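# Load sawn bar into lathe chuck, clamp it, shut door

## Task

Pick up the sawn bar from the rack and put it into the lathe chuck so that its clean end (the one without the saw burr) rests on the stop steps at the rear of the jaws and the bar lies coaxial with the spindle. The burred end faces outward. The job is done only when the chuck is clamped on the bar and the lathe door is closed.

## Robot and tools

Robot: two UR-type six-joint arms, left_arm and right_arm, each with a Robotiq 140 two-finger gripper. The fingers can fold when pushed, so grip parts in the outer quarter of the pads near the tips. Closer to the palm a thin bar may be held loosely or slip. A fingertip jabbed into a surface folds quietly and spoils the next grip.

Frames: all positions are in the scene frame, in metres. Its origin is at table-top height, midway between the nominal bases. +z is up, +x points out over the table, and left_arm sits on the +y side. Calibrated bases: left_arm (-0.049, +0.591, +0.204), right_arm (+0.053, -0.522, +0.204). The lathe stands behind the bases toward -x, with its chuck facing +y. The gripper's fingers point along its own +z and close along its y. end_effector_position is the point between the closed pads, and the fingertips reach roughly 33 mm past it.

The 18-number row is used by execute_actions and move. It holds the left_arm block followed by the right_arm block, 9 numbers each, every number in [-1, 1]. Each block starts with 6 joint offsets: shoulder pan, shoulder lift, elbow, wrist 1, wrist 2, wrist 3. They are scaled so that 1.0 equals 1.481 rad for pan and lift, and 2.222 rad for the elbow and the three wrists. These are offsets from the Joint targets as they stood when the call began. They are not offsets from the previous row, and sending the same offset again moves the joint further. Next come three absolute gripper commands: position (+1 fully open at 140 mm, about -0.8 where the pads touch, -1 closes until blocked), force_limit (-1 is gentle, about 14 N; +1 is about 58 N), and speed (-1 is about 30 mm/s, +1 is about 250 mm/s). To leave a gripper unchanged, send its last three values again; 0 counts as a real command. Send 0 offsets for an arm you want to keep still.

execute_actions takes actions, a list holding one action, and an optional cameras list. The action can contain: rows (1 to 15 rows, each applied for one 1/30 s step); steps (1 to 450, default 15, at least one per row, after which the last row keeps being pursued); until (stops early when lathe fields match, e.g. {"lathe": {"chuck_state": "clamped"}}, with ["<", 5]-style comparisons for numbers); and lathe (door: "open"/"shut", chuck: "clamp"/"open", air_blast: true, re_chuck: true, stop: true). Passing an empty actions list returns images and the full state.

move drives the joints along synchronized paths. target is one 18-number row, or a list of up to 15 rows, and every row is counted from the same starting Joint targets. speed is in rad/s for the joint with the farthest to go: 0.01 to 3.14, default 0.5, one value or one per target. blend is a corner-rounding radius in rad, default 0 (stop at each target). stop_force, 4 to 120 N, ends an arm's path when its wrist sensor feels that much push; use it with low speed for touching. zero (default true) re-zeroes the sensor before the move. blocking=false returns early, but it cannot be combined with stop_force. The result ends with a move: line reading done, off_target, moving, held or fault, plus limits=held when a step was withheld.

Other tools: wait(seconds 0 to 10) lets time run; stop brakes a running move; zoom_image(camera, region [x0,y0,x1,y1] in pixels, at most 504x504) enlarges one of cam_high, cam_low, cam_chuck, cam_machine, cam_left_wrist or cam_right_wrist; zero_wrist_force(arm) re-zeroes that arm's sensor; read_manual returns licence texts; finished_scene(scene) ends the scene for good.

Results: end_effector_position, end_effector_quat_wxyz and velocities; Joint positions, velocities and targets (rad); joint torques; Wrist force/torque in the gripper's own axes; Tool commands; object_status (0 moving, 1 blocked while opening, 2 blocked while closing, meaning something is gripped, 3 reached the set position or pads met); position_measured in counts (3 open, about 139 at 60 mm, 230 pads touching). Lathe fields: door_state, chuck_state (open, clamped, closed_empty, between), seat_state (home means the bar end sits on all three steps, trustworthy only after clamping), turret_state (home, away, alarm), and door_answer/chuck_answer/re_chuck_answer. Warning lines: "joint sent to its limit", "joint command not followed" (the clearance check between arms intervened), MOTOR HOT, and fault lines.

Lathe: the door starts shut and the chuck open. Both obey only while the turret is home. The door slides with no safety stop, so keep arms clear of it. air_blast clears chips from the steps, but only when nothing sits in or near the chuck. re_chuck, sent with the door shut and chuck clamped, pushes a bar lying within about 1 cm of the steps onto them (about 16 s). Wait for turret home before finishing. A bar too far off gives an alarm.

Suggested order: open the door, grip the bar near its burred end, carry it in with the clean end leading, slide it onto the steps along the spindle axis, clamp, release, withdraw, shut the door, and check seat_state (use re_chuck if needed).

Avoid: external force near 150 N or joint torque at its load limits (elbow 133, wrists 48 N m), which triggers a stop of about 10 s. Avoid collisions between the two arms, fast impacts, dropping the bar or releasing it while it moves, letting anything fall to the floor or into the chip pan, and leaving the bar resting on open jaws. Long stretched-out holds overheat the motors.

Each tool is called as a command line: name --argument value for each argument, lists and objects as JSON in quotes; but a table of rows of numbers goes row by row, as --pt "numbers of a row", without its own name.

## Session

execute_actions --actions '[]'

Scene clock: 0.00 s.
left_arm: end_effector_position=(+0.4812, +0.2695, +0.3390) position_measured=3 object_status=3 end_effector_quat_wxyz=(-0.033, +0.515, -0.555, +0.653) | right_arm: end_effector_position=(+0.9574, -0.3930, +0.2501) position_measured=3 object_status=3 end_effector_quat_wxyz=(+0.080, +0.988, -0.067, +0.112)
Joint positions: left_arm=[-0.966 -0.734 2.712 1.311 -1.439 -2.287] | right_arm=[0.035 -1.084 1.797 -2.496 -1.749 -3.009]
Joint velocities: within noise
Joint torques (N m): no reading
Wrist force (N): no reading
Wrist torque (N m): no reading
Wrist force, peak (N): no reading
Joint targets: left_arm=[-0.966 -0.734 2.712 1.311 -1.439 -2.287] | right_arm=[0.035 -1.084 1.797 -2.496 -1.749 -3.009]
Tool commands: left_gripper/position=+1.0 left_gripper/force_limit=+1.0 left_gripper/speed=+1.0 right_gripper/position=+1.0 right_gripper/force_limit=+1.0 right_gripper/speed=+1.0
lathe: door_state=shut chuck_state=open seat_state=open turret_state=home door_answer=taken chuck_answer=taken re_chuck_answer=taken
camera_calibration:
cam_left_wrist: T_world_to_cam=[[-0.52741, -0.360245, -0.769456, 0.62006], [0.200918, 0.827085, -0.524941, -0.147386], [0.825512, -0.431457, -0.363833, 0.0279149], [0, 0, 0, 1]] pos_world=[0.333594, 0.357318, 0.409896]
cam_right_wrist: T_world_to_cam=[[-0.143688, -0.977983, 0.151335, -0.278008], [-0.978854, 0.162951, 0.123657, 0.966409], [-0.145595, -0.130367, -0.980717, 0.514864], [0, 0, 0, 1]] pos_world=[0.980989, -0.362243, 0.427505]

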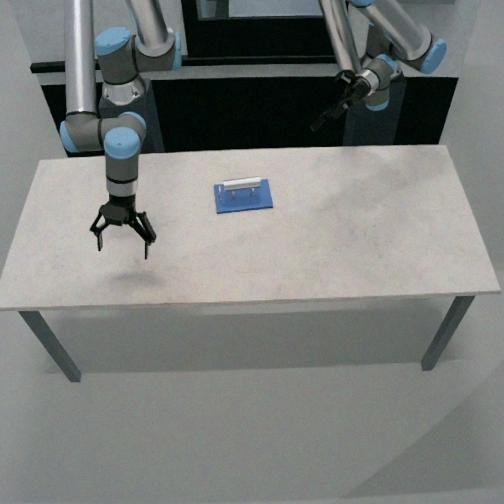

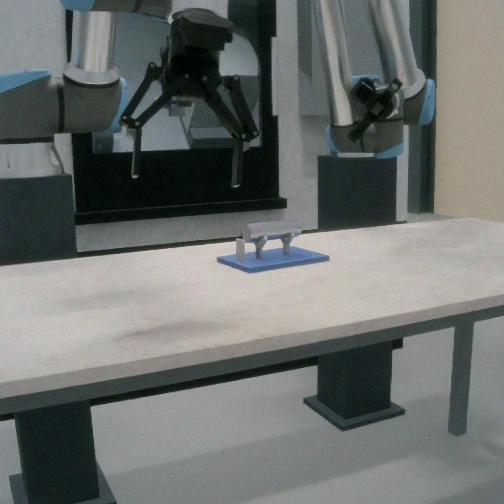

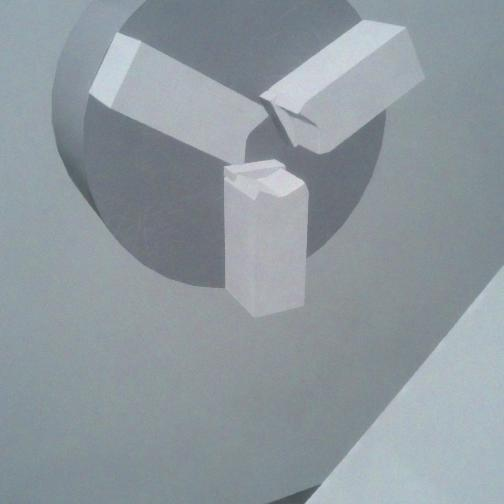

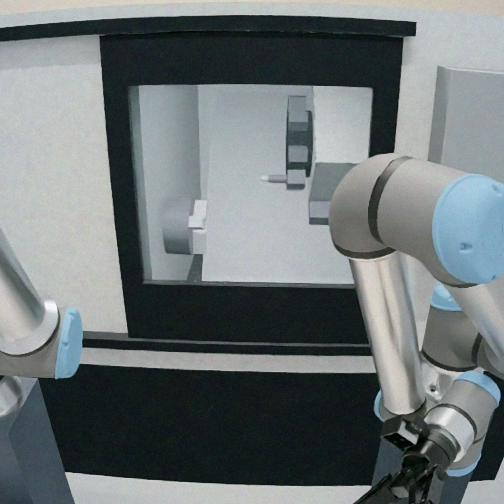

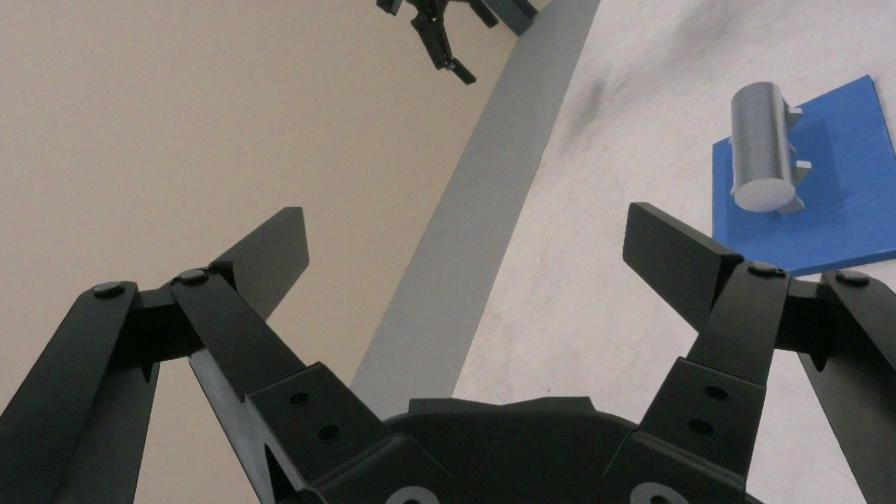

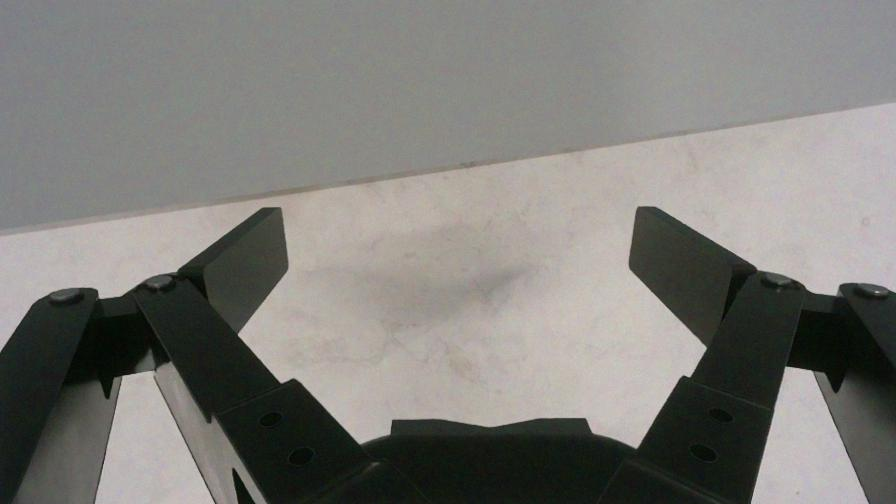

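execute_actions --actions '[{"lathe":{"door":"open","air_blast":true},"steps":1}]' --cameras '["cam_left_wrist","cam_high","cam_low","cam_chuck"]'

zoom_image --camera "cam_left_wrist" --region '[700, 60, 830, 230]'

zoom_image --camera "cam_low" --region '[205, 200, 335, 280]'

zoom_image --camera "cam_chuck" --region '[215, 80, 335, 200]'

Scene clock: 8.00 s.
left_arm: end_effector_position=(+0.4812, +0.2695, +0.3390) position_measured=3 object_status=3 end_effector_quat_wxyz=(-0.033, +0.515, -0.555, +0.653) | right_arm: end_effector_position=(+0.9574, -0.3930, +0.2501) position_measured=3 object_status=3 end_effector_quat_wxyz=(+0.080, +0.988, -0.067, +0.112)
Joint positions: left_arm=[-0.966 -0.734 2.712 1.311 -1.439 -2.287] | right_arm=[0.035 -1.084 1.797 -2.496 -1.749 -3.009]
Joint torques (N m): left_arm=[-2.92 -51.35 15.73 -3.37 -0.08 0.1] | right_arm=[4.15 -74.68 -44.91 -5.82 -1.03 -0.02]
Wrist force (N): left_arm=[-0.1 -0.1 -0.3] | right_arm=[0.1 -0.1 0.5]
Wrist torque (N m): left_arm=[-0.02 0.01 0.00] | right_arm=[-0.02 -0.02 0.00]
Wrist force, peak (N): left_arm=[-0.2 -1.0 0.0] | right_arm=[-0.1 -0.3 1.1]
Joint targets: left_arm=[-0.966 -0.734 2.712 1.311 -1.439 -2.287] | right_arm=[0.035 -1.084 1.797 -2.496 -1.749 -3.009]
Tool commands: left_gripper/position=+1.0 left_gripper/force_limit=+1.0 left_gripper/speed=+1.0 right_gripper/position=+1.0 right_gripper/force_limit=+1.0 right_gripper/speed=+1.0
lathe: door_state=between chuck_state=open seat_state=open turret_state=home door_answer=taken chuck_answer=taken re_chuck_answer=taken
camera_calibration:
cam_left_wrist: T_world_to_cam=[[-0.52741, -0.360245, -0.769456, 0.62006], [0.200918, 0.827085, -0.524941, -0.147386], [0.825512, -0.431457, -0.363833, 0.0279149], [0, 0, 0, 1]] pos_world=[0.333594, 0.357318, 0.409896]
Images, in order (width x height): cam_high 504x504, cam_low 504x504, cam_chuck 504x504, cam_left_wrist 896x504.

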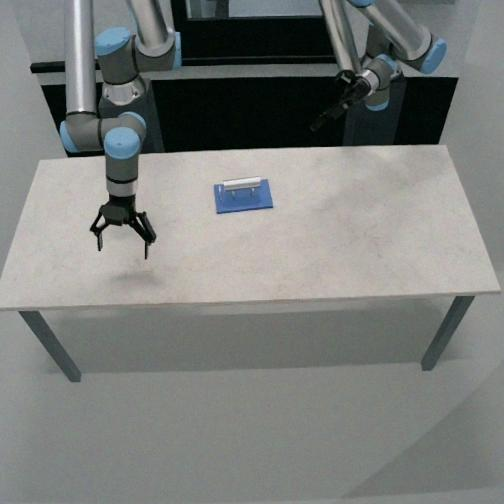

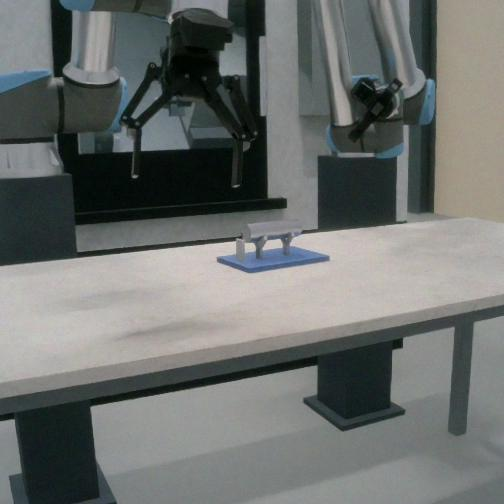

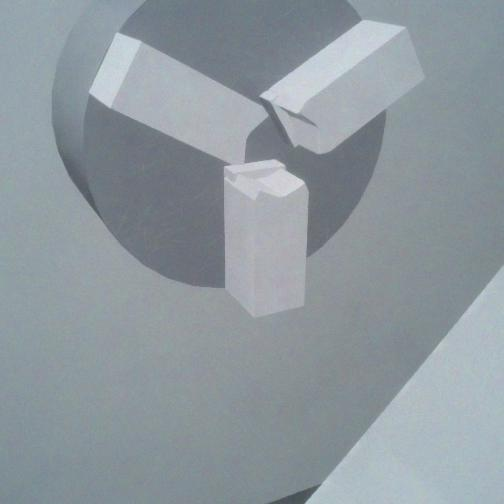

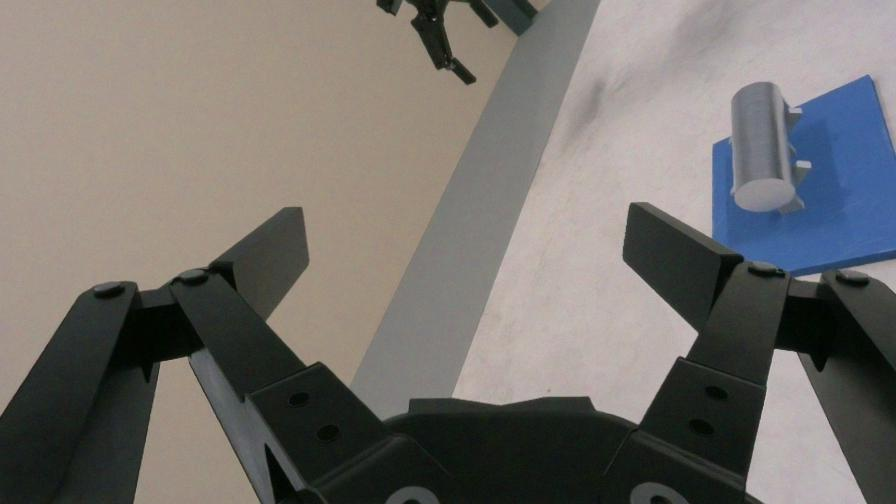

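Scaled by 2.965 from the camera's 896x504 image, which has a finer 1280x720 frame.

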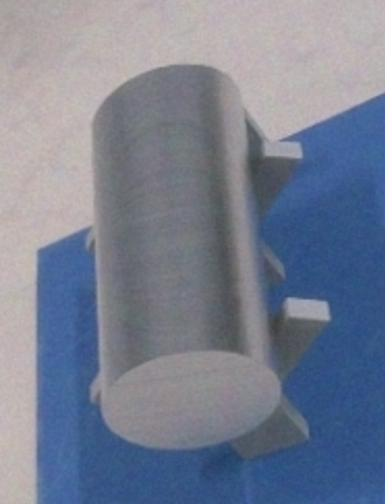

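Scaled by 3.877 from the camera's 504x504 image, which has a finer 720x720 frame.

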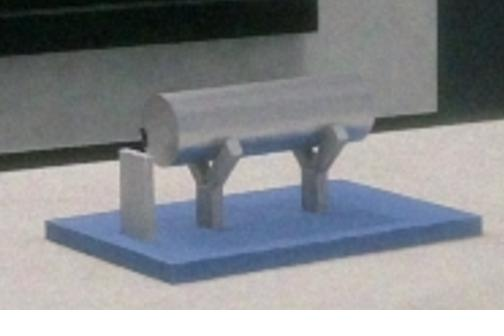

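Scaled by 4.200 from the camera's 504x504 image, which has a finer 720x720 frame.

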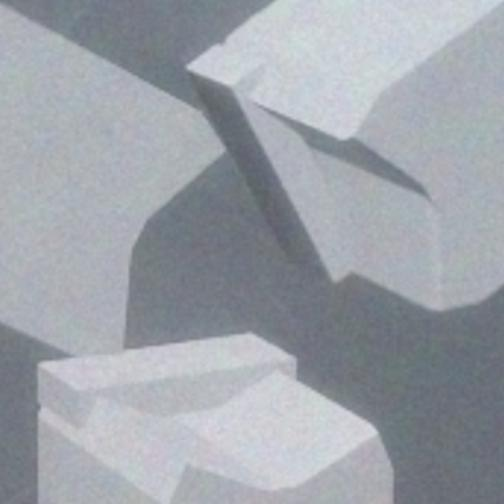

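move --target '[-0.0608,-0.4159,-0.3654,0.2700,-0.0593,-0.1672,1,1,1,-0.2026,0,0,0,0,0,1,1,1]' --speed 0.8

move --target '[-0.0620,0.2162,-0.0754,0.9446,0,0,1,1,1,0,0,0,0,0,0,1,1,1]' --speed 1.0 --cameras '["cam_left_wrist","cam_machine"]'

zoom_image --camera "cam_left_wrist" --region '[350, 80, 610, 340]'

Scene clock: 41.80 s.
left_arm: end_effector_position=(+0.5380, +0.0053, +0.9908) position_measured=3 object_status=3 end_effector_quat_wxyz=(+0.229, +0.318, -0.290, +0.873) | right_arm: end_effector_position=(+0.9553, -0.6661, +0.2501) position_measured=3 object_status=3 end_effector_quat_wxyz=(+0.096, +0.967, -0.213, +0.099)
Joint positions: left_arm=[-1.057 -1.35 1.9 1.911 -1.57 -2.658] | right_arm=[-0.265 -1.084 1.797 -2.496 -1.749 -3.009]
Joint torques (N m): left_arm=[2.6 -63.02 -53.61 2.91 1.39 -0.83] | right_arm=[-4.5 -76.02 -42.6 -5.85 -0.63 1.07]
Wrist force (N): left_arm=[0.8 -0.4 1.3] | right_arm=[0.2 0.3 0.8]
Wrist torque (N m): left_arm=[0.04 -0.55 0.08] | right_arm=[0.09 -0.05 0.01]
Wrist force, peak (N): left_arm=[8.2 -2.8 6.7] | right_arm=[1.0 3.2 1.1]
Joint targets: left_arm=[-1.057 -1.350 1.900 1.911 -1.570 -2.658] | right_arm=[-0.265 -1.084 1.797 -2.496 -1.749 -3.009]
lathe: door_state=open chuck_state=open seat_state=open turret_state=home door_answer=taken chuck_answer=taken re_chuck_answer=taken
move: done

Scene clock: 44.47 s.
left_arm: end_effector_position=(+0.5102, -0.1001, +0.1998) position_measured=3 object_status=3 end_effector_quat_wxyz=(+0.000, +0.707, -0.707, +0.000) | right_arm: end_effector_position=(+0.9553, -0.6662, +0.2501) position_measured=3 object_status=3 end_effector_quat_wxyz=(+0.096, +0.967, -0.214, +0.099)
Joint positions: left_arm=[-1.148 -1.03 1.732 4.01 -1.57 -2.658] | right_arm=[-0.265 -1.084 1.797 -2.496 -1.749 -3.009]
Joint torques (N m): left_arm=[6.77 -91.29 -29.86 -2.79 1.99 -1.63] | right_arm=[-8.58 -76.94 -44.09 -5.55 -0.73 0.98]
Wrist force (N): left_arm=[-1.8 2.9 -0.9] | right_arm=[0.0 0.2 0.4]
Wrist torque (N m): left_arm=[0.13 0.62 0.73] | right_arm=[0.06 0.02 0.00]
Wrist force, peak (N): left_arm=[-3.0 3.4 1.4] | right_arm=[0.6 0.3 0.8]
Joint targets: left_arm=[-1.148 -1.030 1.732 4.010 -1.570 -2.658] | right_arm=[-0.265 -1.084 1.797 -2.496 -1.749 -3.009]
lathe: door_state=open chuck_state=open seat_state=open turret_state=home door_answer=taken chuck_answer=taken re_chuck_answer=taken
move: done
camera_calibration:
cam_left_wrist: T_world_to_cam=[[-0.999718, 0.0199472, 0.0128819, 0.51784], [0.0232053, 0.935753, 0.351891, 0.00582367], [-0.00503504, 0.35209, -0.935953, 0.410367], [0, 0, 0, 1]] pos_world=[0.519625, -0.160265, 0.375364]
Images, in order (width x height): cam_machine 504x504, cam_left_wrist 896x504.

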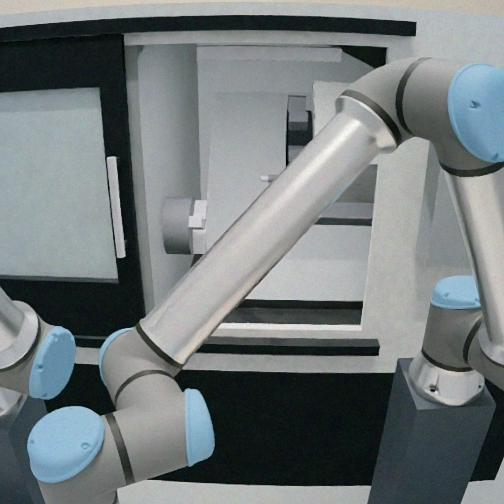

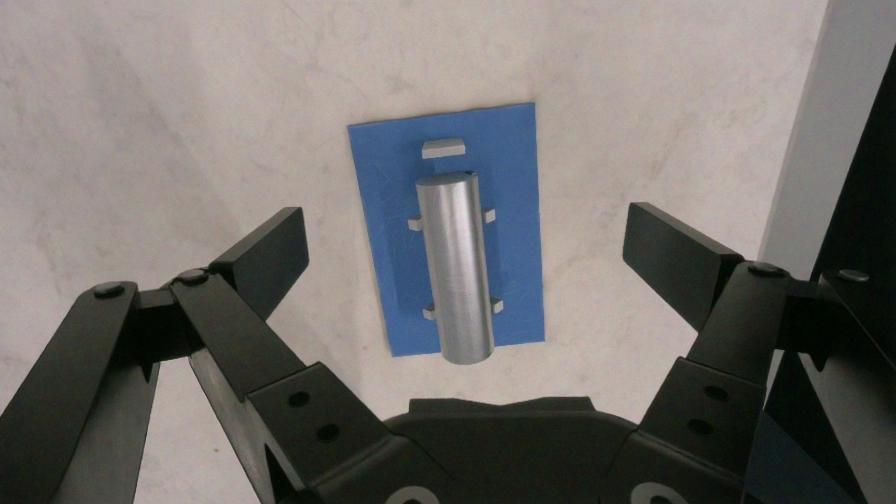

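Scaled by 1.938 from the camera's 896x504 image, which has a finer 1280x720 frame.

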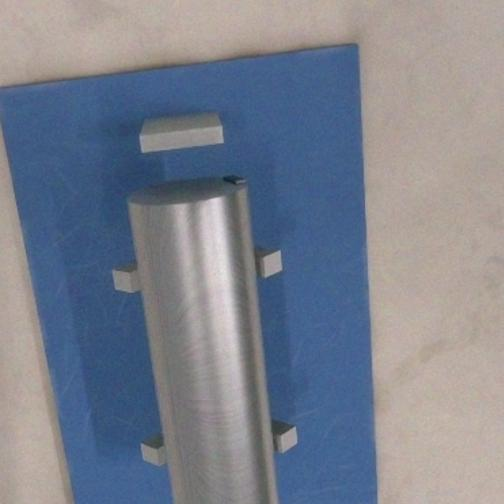

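move --pt "0.0252 -0.0009 0.0558 -0.0551 0 -0.0254 1 1 1 0 0 0 0 0 0 1 1 1" --pt "0.0252 0.0466 0.0615 -0.0925 0 -0.0254 1 1 1 0 0 0 0 0 0 1 1 1" --speed '[0.5,0.15]' --blend '[0.01,0]' --cameras '["cam_left_wrist","cam_low"]'

zoom_image --camera "cam_low" --region '[205, 170, 335, 280]'

Scene clock: 68.50 s.
left_arm: end_effector_position=(+0.5109, -0.0357, +0.0953) position_measured=3 object_status=3 end_effector_quat_wxyz=(+0.000, +0.740, -0.673, +0.000) end_effector_velocity=(+0.001, -0.002, +0.005) end_effector_angular_velocity=(-0.003, -0.002, +0.001) | right_arm: end_effector_position=(+0.9553, -0.6662, +0.2501) position_measured=3 object_status=3 end_effector_quat_wxyz=(+0.096, +0.967, -0.214, +0.099)
Joint positions: left_arm=[-1.111 -0.961 1.869 3.804 -1.57 -2.715] | right_arm=[-0.265 -1.084 1.797 -2.496 -1.749 -3.009]
Joint velocities: left_arm=[0 -0.006 -0.001 0.003 0 -0.002] | right_arm=[within noise]
Joint torques (N m): left_arm=[2.57 -94.64 -45.5 -2.36 0.87 -1.04] | right_arm=[-8.71 -75.26 -42.59 -5.63 -0.78 0.85]
Wrist force (N): left_arm=[-2.0 2.9 -1.4] | right_arm=[0.1 0.3 0.6]
Wrist torque (N m): left_arm=[0.11 0.65 0.71] | right_arm=[0.08 -0.02 0.00]
Wrist force, peak (N): left_arm=[-7.0 2.0 0.6] | right_arm=[0.7 0.1 0.9]
Joint targets: left_arm=[-1.111 -0.961 1.869 3.804 -1.570 -2.715] | right_arm=[-0.265 -1.084 1.797 -2.496 -1.749 -3.009]
lathe: door_state=open chuck_state=open seat_state=open turret_state=home door_answer=taken chuck_answer=taken re_chuck_answer=taken
move: done
camera_calibration:
cam_left_wrist: T_world_to_cam=[[-0.997184, -0.0738214, 0.013206, 0.513975], [-0.0644463, 0.9336, 0.352474, 0.0269774], [-0.0383493, 0.35063, -0.935729, 0.306777], [0, 0, 0, 1]] pos_world=[0.52603, -0.0948091, 0.270764]
Images, in order (width x height): cam_low 504x504, cam_left_wrist 896x504.

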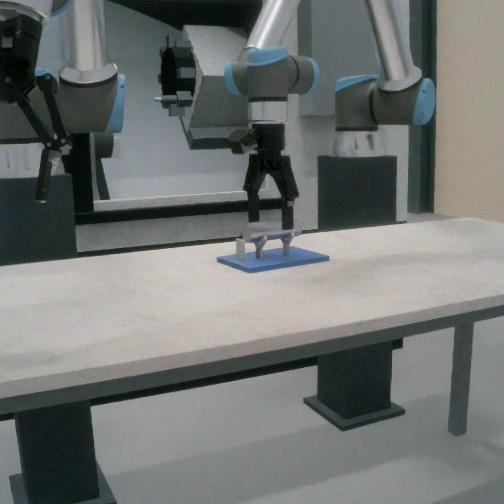

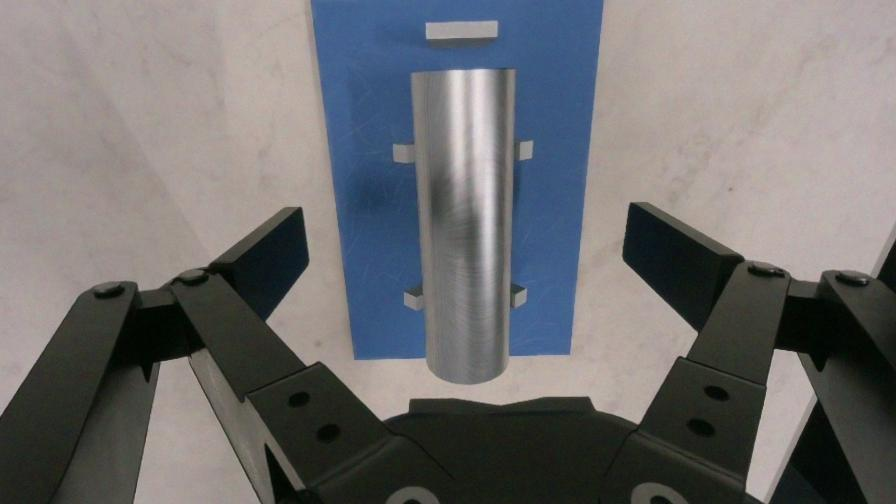

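Scaled by 3.877 from the camera's 504x504 image, which has a finer 720x720 frame.

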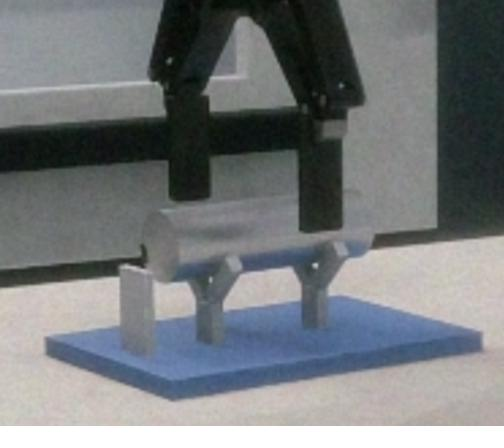

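execute_actions --actions '[{"rows":[[0,0,0,0,0,0,-1,0.5,-1,0,0,0,0,0,0,1,1,1]],"steps":130}]' --cameras '["cam_left_wrist","cam_low"]'

zoom_image --camera "cam_low" --region '[205, 170, 335, 280]'

Scene clock: 78.93 s.
left_arm: end_effector_position=(+0.5110, -0.0359, +0.0954) position_measured=167 object_status=2 end_effector_quat_wxyz=(+0.000, +0.740, -0.673, +0.000) | right_arm: end_effector_position=(+0.9553, -0.6662, +0.2501) position_measured=3 object_status=3 end_effector_quat_wxyz=(+0.096, +0.967, -0.214, +0.099)
Joint positions: left_arm=[-1.111 -0.961 1.869 3.804 -1.57 -2.715] | right_arm=[-0.265 -1.084 1.797 -2.496 -1.749 -3.009]
Joint torques (N m): left_arm=[2.8 -70.87 -45.93 -5.43 6.8 -1.11] | right_arm=[-10.53 -76.08 -43.13 -5.33 -0.94 0.65]
Wrist force (N): left_arm=[-9.8 21.1 -26.6] | right_arm=[-0.3 0.0 0.9]
Wrist torque (N m): left_arm=[-0.26 0.40 -0.15] | right_arm=[0.01 0.07 0.00]
Wrist force, peak (N): left_arm=[-10.1 21.2 -26.6] | right_arm=[0.5 0.1 1.1]
Joint targets: left_arm=[-1.111 -0.961 1.869 3.804 -1.570 -2.715] | right_arm=[-0.265 -1.084 1.797 -2.496 -1.749 -3.009]
lathe: door_state=open chuck_state=open seat_state=open turret_state=home door_answer=taken chuck_answer=taken re_chuck_answer=taken
camera_calibration:
cam_left_wrist: T_world_to_cam=[[-0.997182, -0.0738739, 0.0130935, 0.514082], [-0.0645437, 0.933674, 0.352261, 0.0272501], [-0.0382479, 0.350423, -0.93581, 0.306894], [0, 0, 0, 1]] pos_world=[0.52613, -0.0950081, 0.270864]
Images, in order (width x height): cam_low 504x504, cam_left_wrist 896x504.

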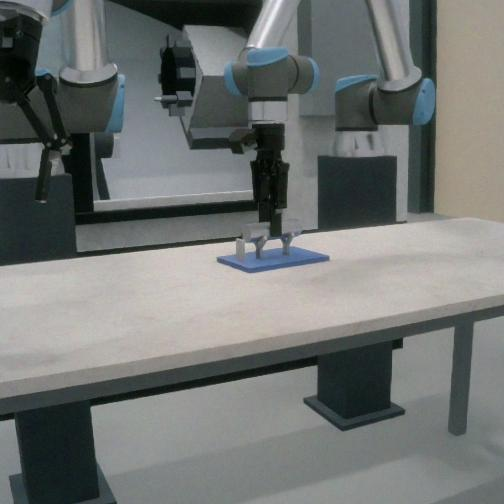

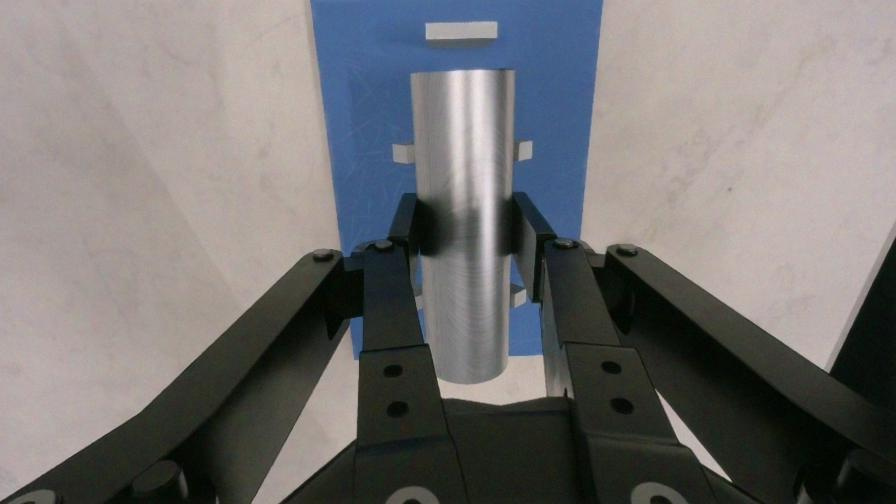

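Scaled by 3.877 from the camera's 504x504 image, which has a finer 720x720 frame.

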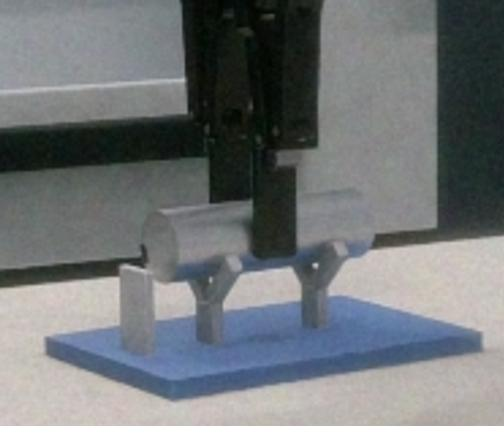

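move --pt "0 -0.0305 -0.0032 0.0234 0 0 -1 0.5 -1 0 0 0 0 0 0 1 1 1" --pt "0 -0.1250 -0.0265 0.1098 0 0 -1 0.5 -1 0 0 0 0 0 0 1 1 1" --speed '[0.06,0.3]' --blend '[0.02,0]'

move --target '[-0.6635,0.0532,0.1237,0.5477,-0.9150,-0.8989,-1,0.5,-1,0,0,0,0,0,0,1,1,1]' --speed 0.7 --cameras '["cam_left_wrist","cam_machine"]'

Scene clock: 95.00 s.
left_arm: end_effector_position=(+0.5111, -0.0360, +0.2497) position_measured=167 object_status=2 end_effector_quat_wxyz=(+0.000, +0.740, -0.673, +0.000) | right_arm: end_effector_position=(+0.9553, -0.6662, +0.2501) position_measured=3 object_status=3 end_effector_quat_wxyz=(+0.096, +0.967, -0.214, +0.099)
Joint positions: left_arm=[-1.111 -1.146 1.81 4.048 -1.57 -2.715] | right_arm=[-0.265 -1.084 1.797 -2.496 -1.749 -3.009]
Joint torques (N m): left_arm=[-5.34 -98.59 -36.76 -3.76 -1.98 -0.76] | right_arm=[-8.26 -77.23 -41.99 -5.36 -1.11 0.78]
Wrist force (N): left_arm=[-1.3 1.7 4.7] | right_arm=[-0.1 -0.2 0.7]
Wrist torque (N m): left_arm=[-0.14 0.56 0.68] | right_arm=[-0.03 0.04 0.01]
Wrist force, peak (N): left_arm=[-10.1 21.8 -26.8] | right_arm=[0.0 0.5 1.2]
Joint targets: left_arm=[-1.111 -1.146 1.810 4.048 -1.570 -2.715] | right_arm=[-0.265 -1.084 1.797 -2.496 -1.749 -3.009]
lathe: door_state=open chuck_state=open seat_state=open turret_state=home door_answer=taken chuck_answer=taken re_chuck_answer=taken
move: done

Scene clock: 98.43 s.
left_arm: end_effector_position=(-0.4996, -0.0201, +0.3147) position_measured=167 object_status=2 end_effector_quat_wxyz=(+0.500, -0.500, -0.500, +0.500) | right_arm: end_effector_position=(+0.9553, -0.6662, +0.2501) position_measured=3 object_status=3 end_effector_quat_wxyz=(+0.096, +0.967, -0.214, +0.099)
Joint positions: left_arm=[-2.094 -1.067 2.085 5.265 -3.603 -4.712] | right_arm=[-0.265 -1.084 1.797 -2.496 -1.749 -3.009]
Joint torques (N m): left_arm=[-10.25 -87.44 -41.71 -0.24 -1.65 -1.87] | right_arm=[-8.61 -78.12 -41.79 -5.53 -0.95 0.65]
Wrist force (N): left_arm=[0.6 5.0 0.4] | right_arm=[-0.3 0.4 0.7]
Wrist torque (N m): left_arm=[-0.14 -0.47 0.12] | right_arm=[0.11 0.06 0.01]
Wrist force, peak (N): left_arm=[2.0 7.1 3.0] | right_arm=[0.2 0.6 0.9]
Joint targets: left_arm=[-2.094 -1.067 2.085 5.265 -3.604 -4.712] | right_arm=[-0.265 -1.084 1.797 -2.496 -1.749 -3.009]
lathe: door_state=open chuck_state=open seat_state=open turret_state=home door_answer=taken chuck_answer=taken re_chuck_answer=taken
move: done
camera_calibration:
cam_left_wrist: T_world_to_cam=[[0.0132787, -0.0204383, -0.999703, 0.329151], [0.35167, -0.935821, 0.0238034, 0.143638], [-0.93603, -0.351882, -0.00523892, -0.287547], [0, 0, 0, 1]] pos_world=[-0.324036, 0.0399645, 0.324127]
Images, in order (width x height): cam_machine 504x504, cam_left_wrist 896x504.

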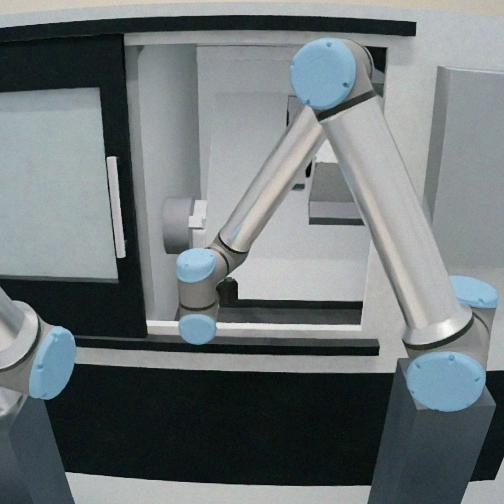

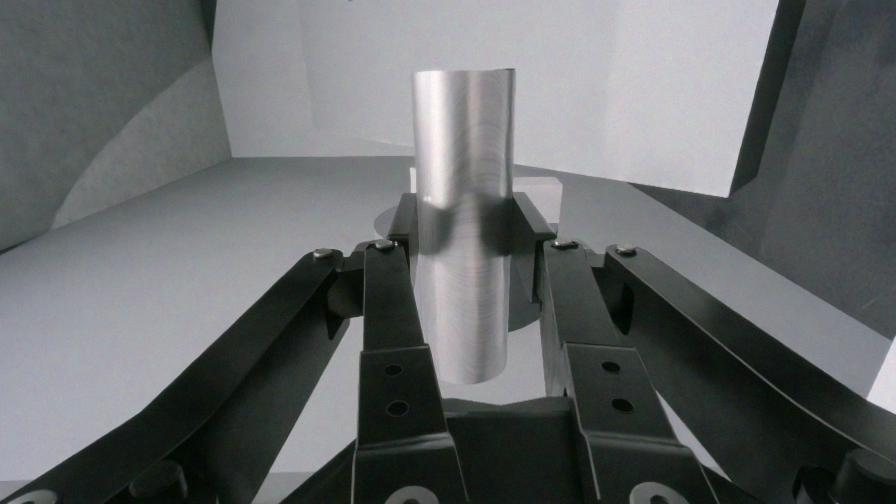

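move --pt "-0.1286 -0.0060 0.0203 -0.0162 -0.0861 0 -1 0.5 -1 0 0 0 0 0 0 1 1 1" --pt "-0.2694 0.0642 -0.0667 0.0240 -0.1798 0 -1 0.5 -1 0 0 0 0 0 0 1 1 1" --speed '[0.3,0.15]' --blend '[0.02,0]' --cameras '["cam_left_wrist","cam_chuck"]'

zoom_image --camera "cam_chuck" --region '[200, 80, 340, 220]'

zoom_image --camera "cam_left_wrist" --region '[380, 300, 560, 410]'

Scene clock: 121.77 s.
left_arm: end_effector_position=(-0.7853, +0.0214, +0.3008) position_measured=167 object_status=2 end_effector_quat_wxyz=(+0.500, -0.500, -0.500, +0.500) | right_arm: end_effector_position=(+0.9553, -0.6662, +0.2501) position_measured=3 object_status=3 end_effector_quat_wxyz=(+0.096, +0.967, -0.214, +0.099)
Joint positions: left_arm=[-2.493 -0.972 1.937 5.319 -4.003 -4.712] | right_arm=[-0.265 -1.084 1.797 -2.496 -1.749 -3.009]
Joint torques (N m): left_arm=[4.18 -96.93 -23.21 -5.86 1.73 -2.58] | right_arm=[-9.95 -75.2 -40.25 -5.46 -0.91 0.91]
Wrist force (N): left_arm=[1.3 5.5 0.6] | right_arm=[0.0 -0.4 0.8]
Wrist torque (N m): left_arm=[0.01 -0.71 0.11] | right_arm=[-0.07 -0.01 0.01]
Wrist force, peak (N): left_arm=[3.7 6.5 0.5] | right_arm=[0.6 0.2 1.3]
Joint targets: left_arm=[-2.493 -0.972 1.937 5.318 -4.003 -4.712] | right_arm=[-0.265 -1.084 1.797 -2.496 -1.749 -3.009]
lathe: door_state=open chuck_state=open seat_state=open turret_state=home door_answer=taken chuck_answer=taken re_chuck_answer=taken
move: done
camera_calibration:
cam_left_wrist: T_world_to_cam=[[0.0134996, -0.0201354, -0.999706, 0.320111], [0.352258, -0.935605, 0.023601, 0.283775], [-0.935806, -0.352473, -0.00553743, -0.540126], [0, 0, 0, 1]] pos_world=[-0.609736, 0.0815673, 0.310328]
Images, in order (width x height): cam_chuck 504x504, cam_left_wrist 896x504.

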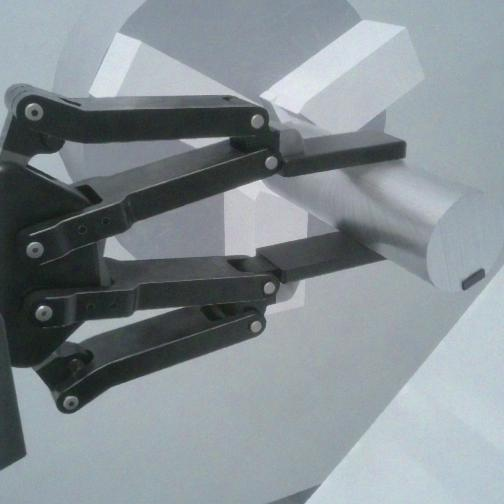

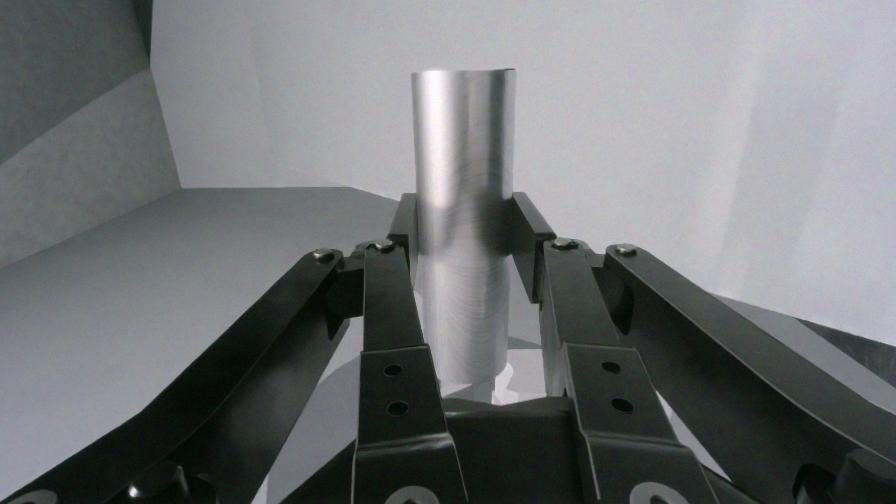

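Scaled by 3.600 from the camera's 504x504 image, which has a finer 720x720 frame.

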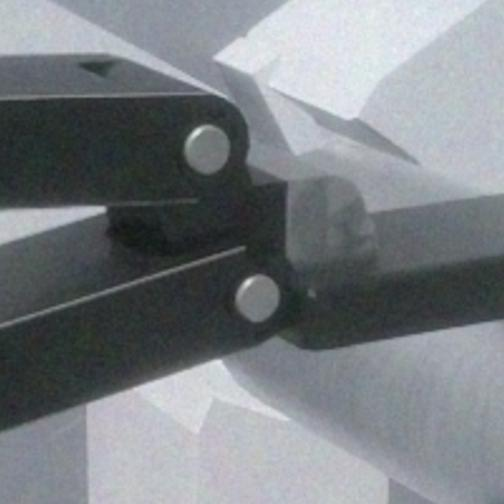

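Scaled by 2.800 from the camera's 896x504 image, which has a finer 1280x720 frame.

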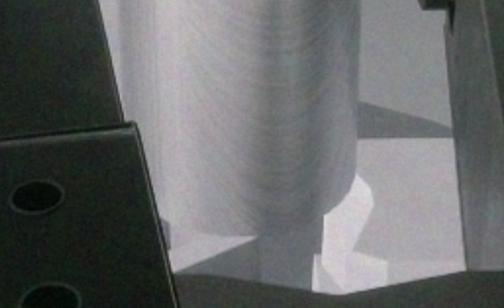

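move --target '[0.0321,0.0257,-0.0353,0.0181,0.0214,0,-1,0.5,-1,0,0,0,0,0,0,1,1,1]' --speed 0.022 --stop_force 10 --cameras '["cam_left_wrist","cam_chuck"]'

zoom_image --camera "cam_chuck" --region '[200, 80, 340, 220]'

zoom_image --camera "cam_left_wrist" --region '[380, 300, 560, 410]'

Scene clock: 136.90 s.
left_arm: end_effector_position=(-0.7855, -0.0144, +0.3009) position_measured=167 object_status=2 end_effector_quat_wxyz=(+0.500, -0.500, -0.500, +0.500) | right_arm: end_effector_position=(+0.9553, -0.6662, +0.2501) position_measured=3 object_status=3 end_effector_quat_wxyz=(+0.096, +0.967, -0.214, +0.099)
Joint positions: left_arm=[-2.454 -0.941 1.873 5.351 -3.964 -4.712] | right_arm=[-0.265 -1.084 1.797 -2.496 -1.749 -3.009]
Joint torques (N m): left_arm=[-4.1 -102.15 -29.42 -6.4 -5.4 -2.33] | right_arm=[-8.96 -76.9 -41.18 -5.43 -0.61 0.38]
Wrist force (N): left_arm=[11.3 6.1 -2.0] | right_arm=[-0.1 -0.1 0.7]
Wrist torque (N m): left_arm=[0.13 -0.46 0.18] | right_arm=[-0.01 0.04 0.00]
Wrist force, peak (N): left_arm=[19.4 3.7 -5.0] | right_arm=[0.7 0.4 1.3]
Joint targets: left_arm=[-2.454 -0.941 1.873 5.351 -3.964 -4.712] | right_arm=[-0.265 -1.084 1.797 -2.496 -1.749 -3.009]
lathe: door_state=open chuck_state=open seat_state=open turret_state=home door_answer=taken chuck_answer=taken re_chuck_answer=taken
move: contact (left_arm); left_arm: the elbow is farthest, 0.014 rad from its target
camera_calibration:
cam_left_wrist: T_world_to_cam=[[0.0134047, -0.0201729, -0.999707, 0.319339], [0.352172, -0.935638, 0.0236022, 0.250428], [-0.935839, -0.352385, -0.00543761, -0.553046], [0, 0, 0, 1]] pos_world=[-0.610036, 0.0458668, 0.310328]
Images, in order (width x height): cam_chuck 504x504, cam_left_wrist 896x504.

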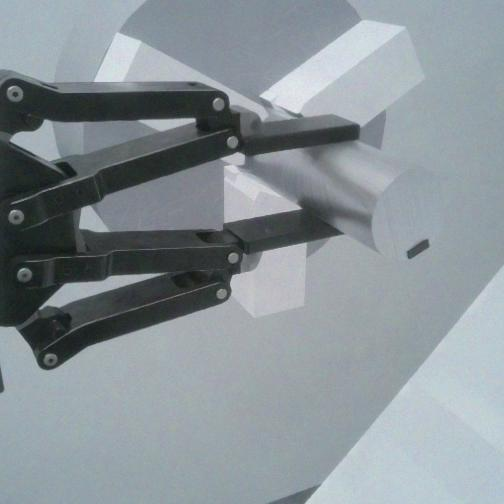

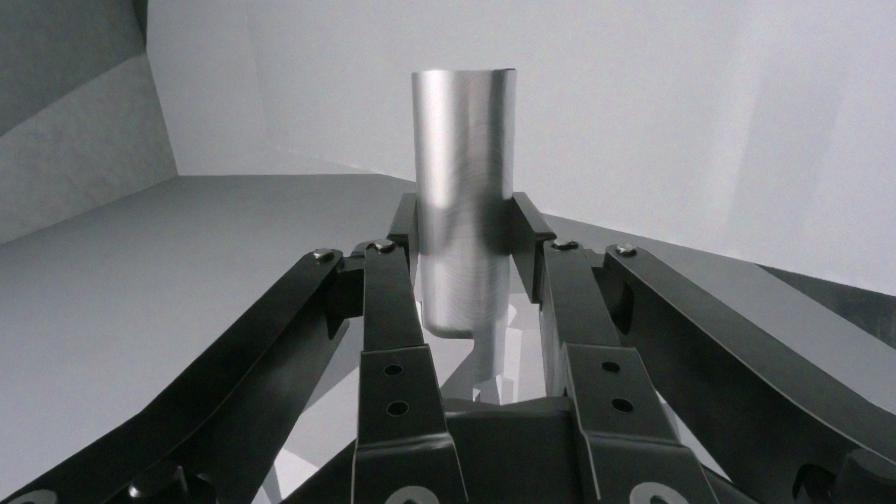

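Scaled by 3.600 from the camera's 504x504 image, which has a finer 720x720 frame.

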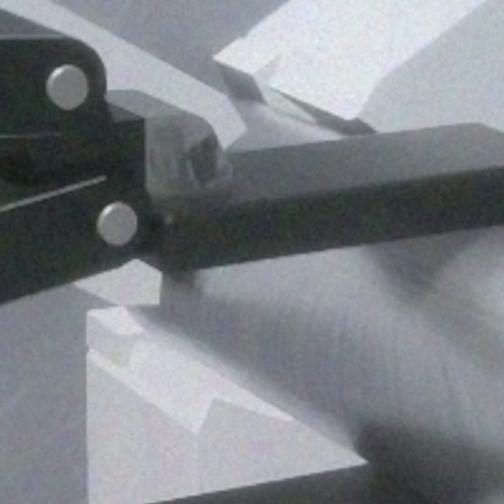

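Scaled by 2.800 from the camera's 896x504 image, which has a finer 1280x720 frame.

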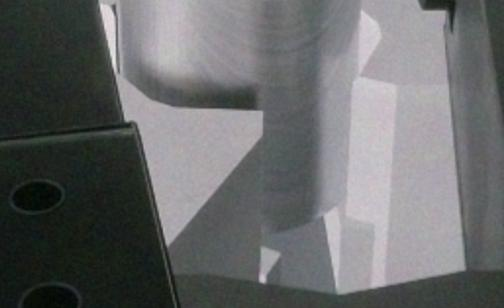

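execute_actions --actions '[{"rows":[[0,0,0,0,0,0,-0.25,0.5,-1,0,0,0,0,0,0,1,1,1]],"steps":25}]'

execute_actions --actions '[{"lathe":{"chuck":"clamp"},"steps":150,"until":{"lathe":{"chuck_state":"clamped"}}}]' --cameras '["cam_chuck"]'

Scene clock: 142.87 s.
left_arm: end_effector_position=(-0.7855, -0.0144, +0.3009) position_measured=160 object_status=3 end_effector_quat_wxyz=(+0.500, -0.500, -0.500, +0.500) | right_arm: end_effector_position=(+0.9553, -0.6662, +0.2501) position_measured=3 object_status=3 end_effector_quat_wxyz=(+0.096, +0.967, -0.214, +0.099)
Joint positions: left_arm=[-2.454 -0.941 1.873 5.351 -3.964 -4.712] | right_arm=[-0.265 -1.084 1.797 -2.496 -1.749 -3.009]
Joint torques (N m): left_arm=[-4.86 -91.39 -29.67 -2.18 -1.34 -2.33] | right_arm=[-8.96 -79.05 -39.92 -5.21 -1.05 0.86]
Wrist force (N): left_arm=[1.1 6.1 0.1] | right_arm=[0.4 0.1 0.8]
Wrist torque (N m): left_arm=[0.20 -0.73 0.14] | right_arm=[0.05 -0.09 0.01]
Wrist force, peak (N): left_arm=[11.6 6.7 -1.8] | right_arm=[-0.2 0.0 1.5]
Joint targets: left_arm=[-2.454 -0.941 1.873 5.351 -3.964 -4.712] | right_arm=[-0.265 -1.084 1.797 -2.496 -1.749 -3.009]
lathe: door_state=open chuck_state=open seat_state=open turret_state=home door_answer=taken chuck_answer=taken re_chuck_answer=taken

Scene clock: 143.73 s.
left_arm: end_effector_position=(-0.7855, -0.0144, +0.3009) position_measured=160 object_status=3 end_effector_quat_wxyz=(+0.500, -0.500, -0.500, +0.500) | right_arm: end_effector_position=(+0.9553, -0.6662, +0.2501) position_measured=3 object_status=3 end_effector_quat_wxyz=(+0.096, +0.967, -0.214, +0.099)
Joint positions: left_arm=[-2.454 -0.941 1.873 5.351 -3.964 -4.712] | right_arm=[-0.265 -1.084 1.797 -2.496 -1.749 -3.009]
Joint torques (N m): left_arm=[-6.51 -86.76 -29.34 -1.93 -0.93 -2.17] | right_arm=[-9.47 -74.99 -40.24 -5.22 -0.96 0.79]
Wrist force (N): left_arm=[1.0 -0.4 0.1] | right_arm=[0.2 -0.1 1.2]
Wrist torque (N m): left_arm=[0.06 -0.70 0.16] | right_arm=[0.00 -0.03 0.01]
Wrist force, peak (N): left_arm=[1.2 5.8 0.7] | right_arm=[0.4 0.1 1.3]
Joint targets: left_arm=[-2.454 -0.941 1.873 5.351 -3.964 -4.712] | right_arm=[-0.265 -1.084 1.797 -2.496 -1.749 -3.009]
Tool commands: left_gripper/position=-0.25 left_gripper/force_limit=+0.5 left_gripper/speed=-1.0 right_gripper/position=+1.0 right_gripper/force_limit=+1.0 right_gripper/speed=+1.0
lathe: door_state=open chuck_state=clamped seat_state=open turret_state=home door_answer=taken chuck_answer=taken re_chuck_answer=taken
Images, in order (width x height): cam_chuck 504x504.

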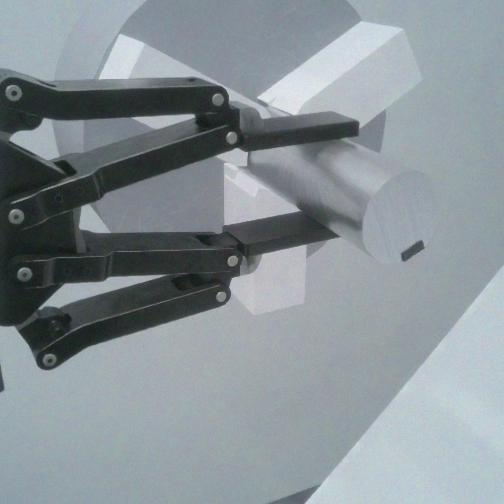

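execute_actions --actions '[{"rows":[[0,0,0,0,0,0,0.2,0.5,-0.6,0,0,0,0,0,0,1,1,1]],"steps":30}]'

move --pt "0.0829 -0.0546 0.0692 -0.0328 0.0549 0 0.2 0.5 -0.6 0 0 0 0 0 0 1 1 1" --pt "0.2434 -0.0852 0.0955 -0.0386 0.1620 0 0.2 0.5 -0.6 0 0 0 0 0 0 1 1 1" --speed '[0.12,0.6]' --blend '[0.03,0]'

move --target '[0.6433,-0.0708,-0.1055,-0.5543,0.9150,0.9665,0.2,0.5,-0.6,0,0,0,0,0,0,1,1,1]' --speed 1.0 --cameras '["cam_chuck","cam_machine"]'

execute_actions --actions '[{"lathe":{"door":"shut"},"steps":240,"until":{"lathe":{"door_state":"shut"}}}]'

Scene clock: 152.70 s.
left_arm: end_effector_position=(-0.7855, -0.0144, +0.3009) position_measured=104 object_status=3 end_effector_quat_wxyz=(+0.500, -0.500, -0.500, +0.500) | right_arm: end_effector_position=(+0.9553, -0.6662, +0.2501) position_measured=3 object_status=3 end_effector_quat_wxyz=(+0.096, +0.967, -0.214, +0.099)
Joint positions: left_arm=[-2.454 -0.941 1.873 5.351 -3.964 -4.712] | right_arm=[-0.265 -1.084 1.797 -2.496 -1.749 -3.009]
Joint torques (N m): left_arm=[-5.84 -70.49 -30.27 -2.12 1.81 -2.16] | right_arm=[-9.12 -75.89 -39.23 -5.38 -1.09 0.56]
Wrist force (N): left_arm=[0.5 -0.7 0.0] | right_arm=[0.1 0.1 0.8]
Wrist torque (N m): left_arm=[0.02 -0.58 0.16] | right_arm=[0.03 -0.02 0.00]
Wrist force, peak (N): left_arm=[1.3 -0.9 0.1] | right_arm=[0.1 -0.2 1.6]
Joint targets: left_arm=[-2.454 -0.941 1.873 5.351 -3.964 -4.712] | right_arm=[-0.265 -1.084 1.797 -2.496 -1.749 -3.009]
lathe: door_state=open chuck_state=clamped seat_state=open turret_state=home door_answer=taken chuck_answer=taken re_chuck_answer=taken

Scene clock: 154.83 s.
left_arm: end_effector_position=(-0.4995, -0.0205, +0.3148) position_measured=104 object_status=3 end_effector_quat_wxyz=(+0.500, -0.500, -0.500, +0.500) | right_arm: end_effector_position=(+0.9553, -0.6662, +0.2501) position_measured=3 object_status=3 end_effector_quat_wxyz=(+0.096, +0.967, -0.214, +0.099)
Joint positions: left_arm=[-2.094 -1.067 2.085 5.265 -3.604 -4.712] | right_arm=[-0.265 -1.084 1.797 -2.496 -1.749 -3.009]
Joint torques (N m): left_arm=[5.16 -63.13 -35.3 0.92 1.89 -1.97] | right_arm=[-9.79 -77.41 -40.34 -5.29 -0.86 0.85]
Wrist force (N): left_arm=[0.8 -1.1 0.2] | right_arm=[0.3 0.2 0.8]
Wrist torque (N m): left_arm=[-0.16 -0.52 0.16] | right_arm=[0.05 -0.06 0.00]
Wrist force, peak (N): left_arm=[0.4 -1.3 -6.4] | right_arm=[0.6 0.0 1.3]
Joint targets: left_arm=[-2.094 -1.067 2.085 5.266 -3.604 -4.712] | right_arm=[-0.265 -1.084 1.797 -2.496 -1.749 -3.009]
lathe: door_state=open chuck_state=clamped seat_state=open turret_state=home door_answer=taken chuck_answer=taken re_chuck_answer=taken
move: done

Scene clock: 157.57 s.
left_arm: end_effector_position=(+0.4826, -0.0350, +0.2498) position_measured=104 object_status=3 end_effector_quat_wxyz=(+0.000, -0.676, +0.737, +0.000) end_effector_velocity=(+0.001, +0.001, +0.001) end_effector_angular_velocity=(+0.000, -0.004, -0.005) | right_arm: end_effector_position=(+0.9553, -0.6662, +0.2501) position_measured=3 object_status=3 end_effector_quat_wxyz=(+0.096, +0.967, -0.214, +0.099)
Joint positions: left_arm=[-1.141 -1.172 1.851 4.034 -1.571 -2.565] | right_arm=[-0.265 -1.084 1.797 -2.496 -1.749 -3.009]
Joint velocities: left_arm=[0 -0.001 0 0 0.004 0.005] | right_arm=[within noise]
Joint torques (N m): left_arm=[3.85 -63.1 -31.43 -6.05 2.51 3.11] | right_arm=[-10.79 -74.48 -39.85 -5.15 -0.95 0.77]
Wrist force (N): left_arm=[-1.4 1.7 -1.0] | right_arm=[0.0 0.2 0.7]
Wrist torque (N m): left_arm=[-0.10 0.57 0.80] | right_arm=[0.06 -0.01 0.01]
Wrist force, peak (N): left_arm=[-3.7 -3.9 -2.6] | right_arm=[0.2 0.0 1.4]
Joint targets: left_arm=[-1.141 -1.172 1.851 4.034 -1.571 -2.565] | right_arm=[-0.265 -1.084 1.797 -2.496 -1.749 -3.009]
lathe: door_state=open chuck_state=clamped seat_state=open turret_state=home door_answer=taken chuck_answer=taken re_chuck_answer=taken
move: done
Images, in order (width x height): cam_chuck 504x504, cam_machine 504x504.

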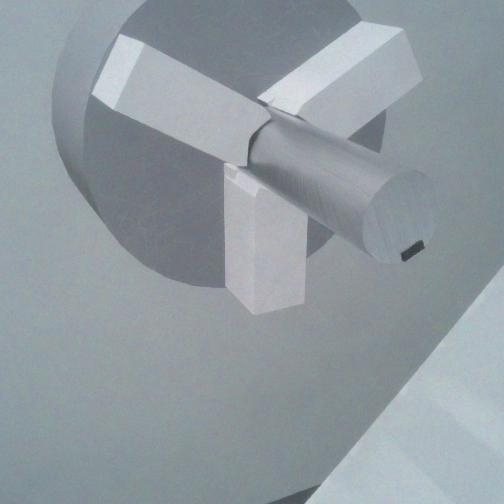

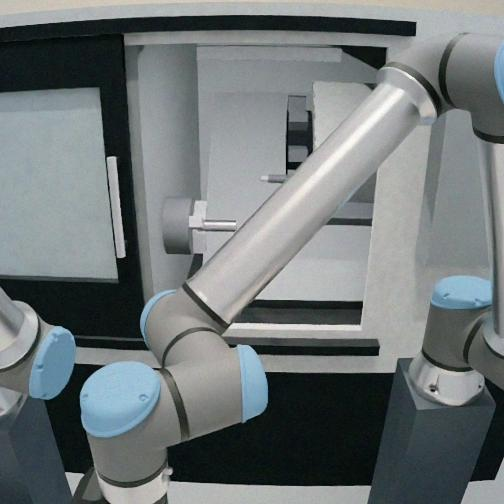

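Scene clock: 159.73 s.
left_arm: end_effector_position=(+0.4826, -0.0349, +0.2497) position_measured=104 object_status=3 end_effector_quat_wxyz=(+0.000, -0.676, +0.737, +0.000) | right_arm: end_effector_position=(+0.9553, -0.6662, +0.2501) position_measured=3 object_status=3 end_effector_quat_wxyz=(+0.096, +0.967, -0.214, +0.099)
Joint positions: left_arm=[-1.141 -1.172 1.851 4.034 -1.571 -2.565] | right_arm=[-0.265 -1.084 1.797 -2.496 -1.749 -3.009]
Joint torques (N m): left_arm=[6.74 -61.75 -31.64 -6.66 1.89 2.83] | right_arm=[-9.2 -74.23 -40.05 -5.24 -0.62 0.64]
Wrist force (N): left_arm=[-1.8 1.4 -0.7] | right_arm=[-0.2 0.1 0.7]
Wrist torque (N m): left_arm=[-0.17 0.66 0.79] | right_arm=[0.04 0.05 0.01]
Wrist force, peak (N): left_arm=[-2.2 1.8 -1.2] | right_arm=[0.4 0.4 1.2]
Joint targets: left_arm=[-1.141 -1.172 1.851 4.034 -1.571 -2.565] | right_arm=[-0.265 -1.084 1.797 -2.496 -1.749 -3.009]
Tool commands: left_gripper/position=+0.2 left_gripper/force_limit=+0.5 left_gripper/speed=-0.6 right_gripper/position=+1.0 right_gripper/force_limit=+1.0 right_gripper/speed=+1.0
lathe: door_state=shut chuck_state=clamped seat_state=open turret_state=home door_answer=taken chuck_answer=taken re_chuck_answer=taken


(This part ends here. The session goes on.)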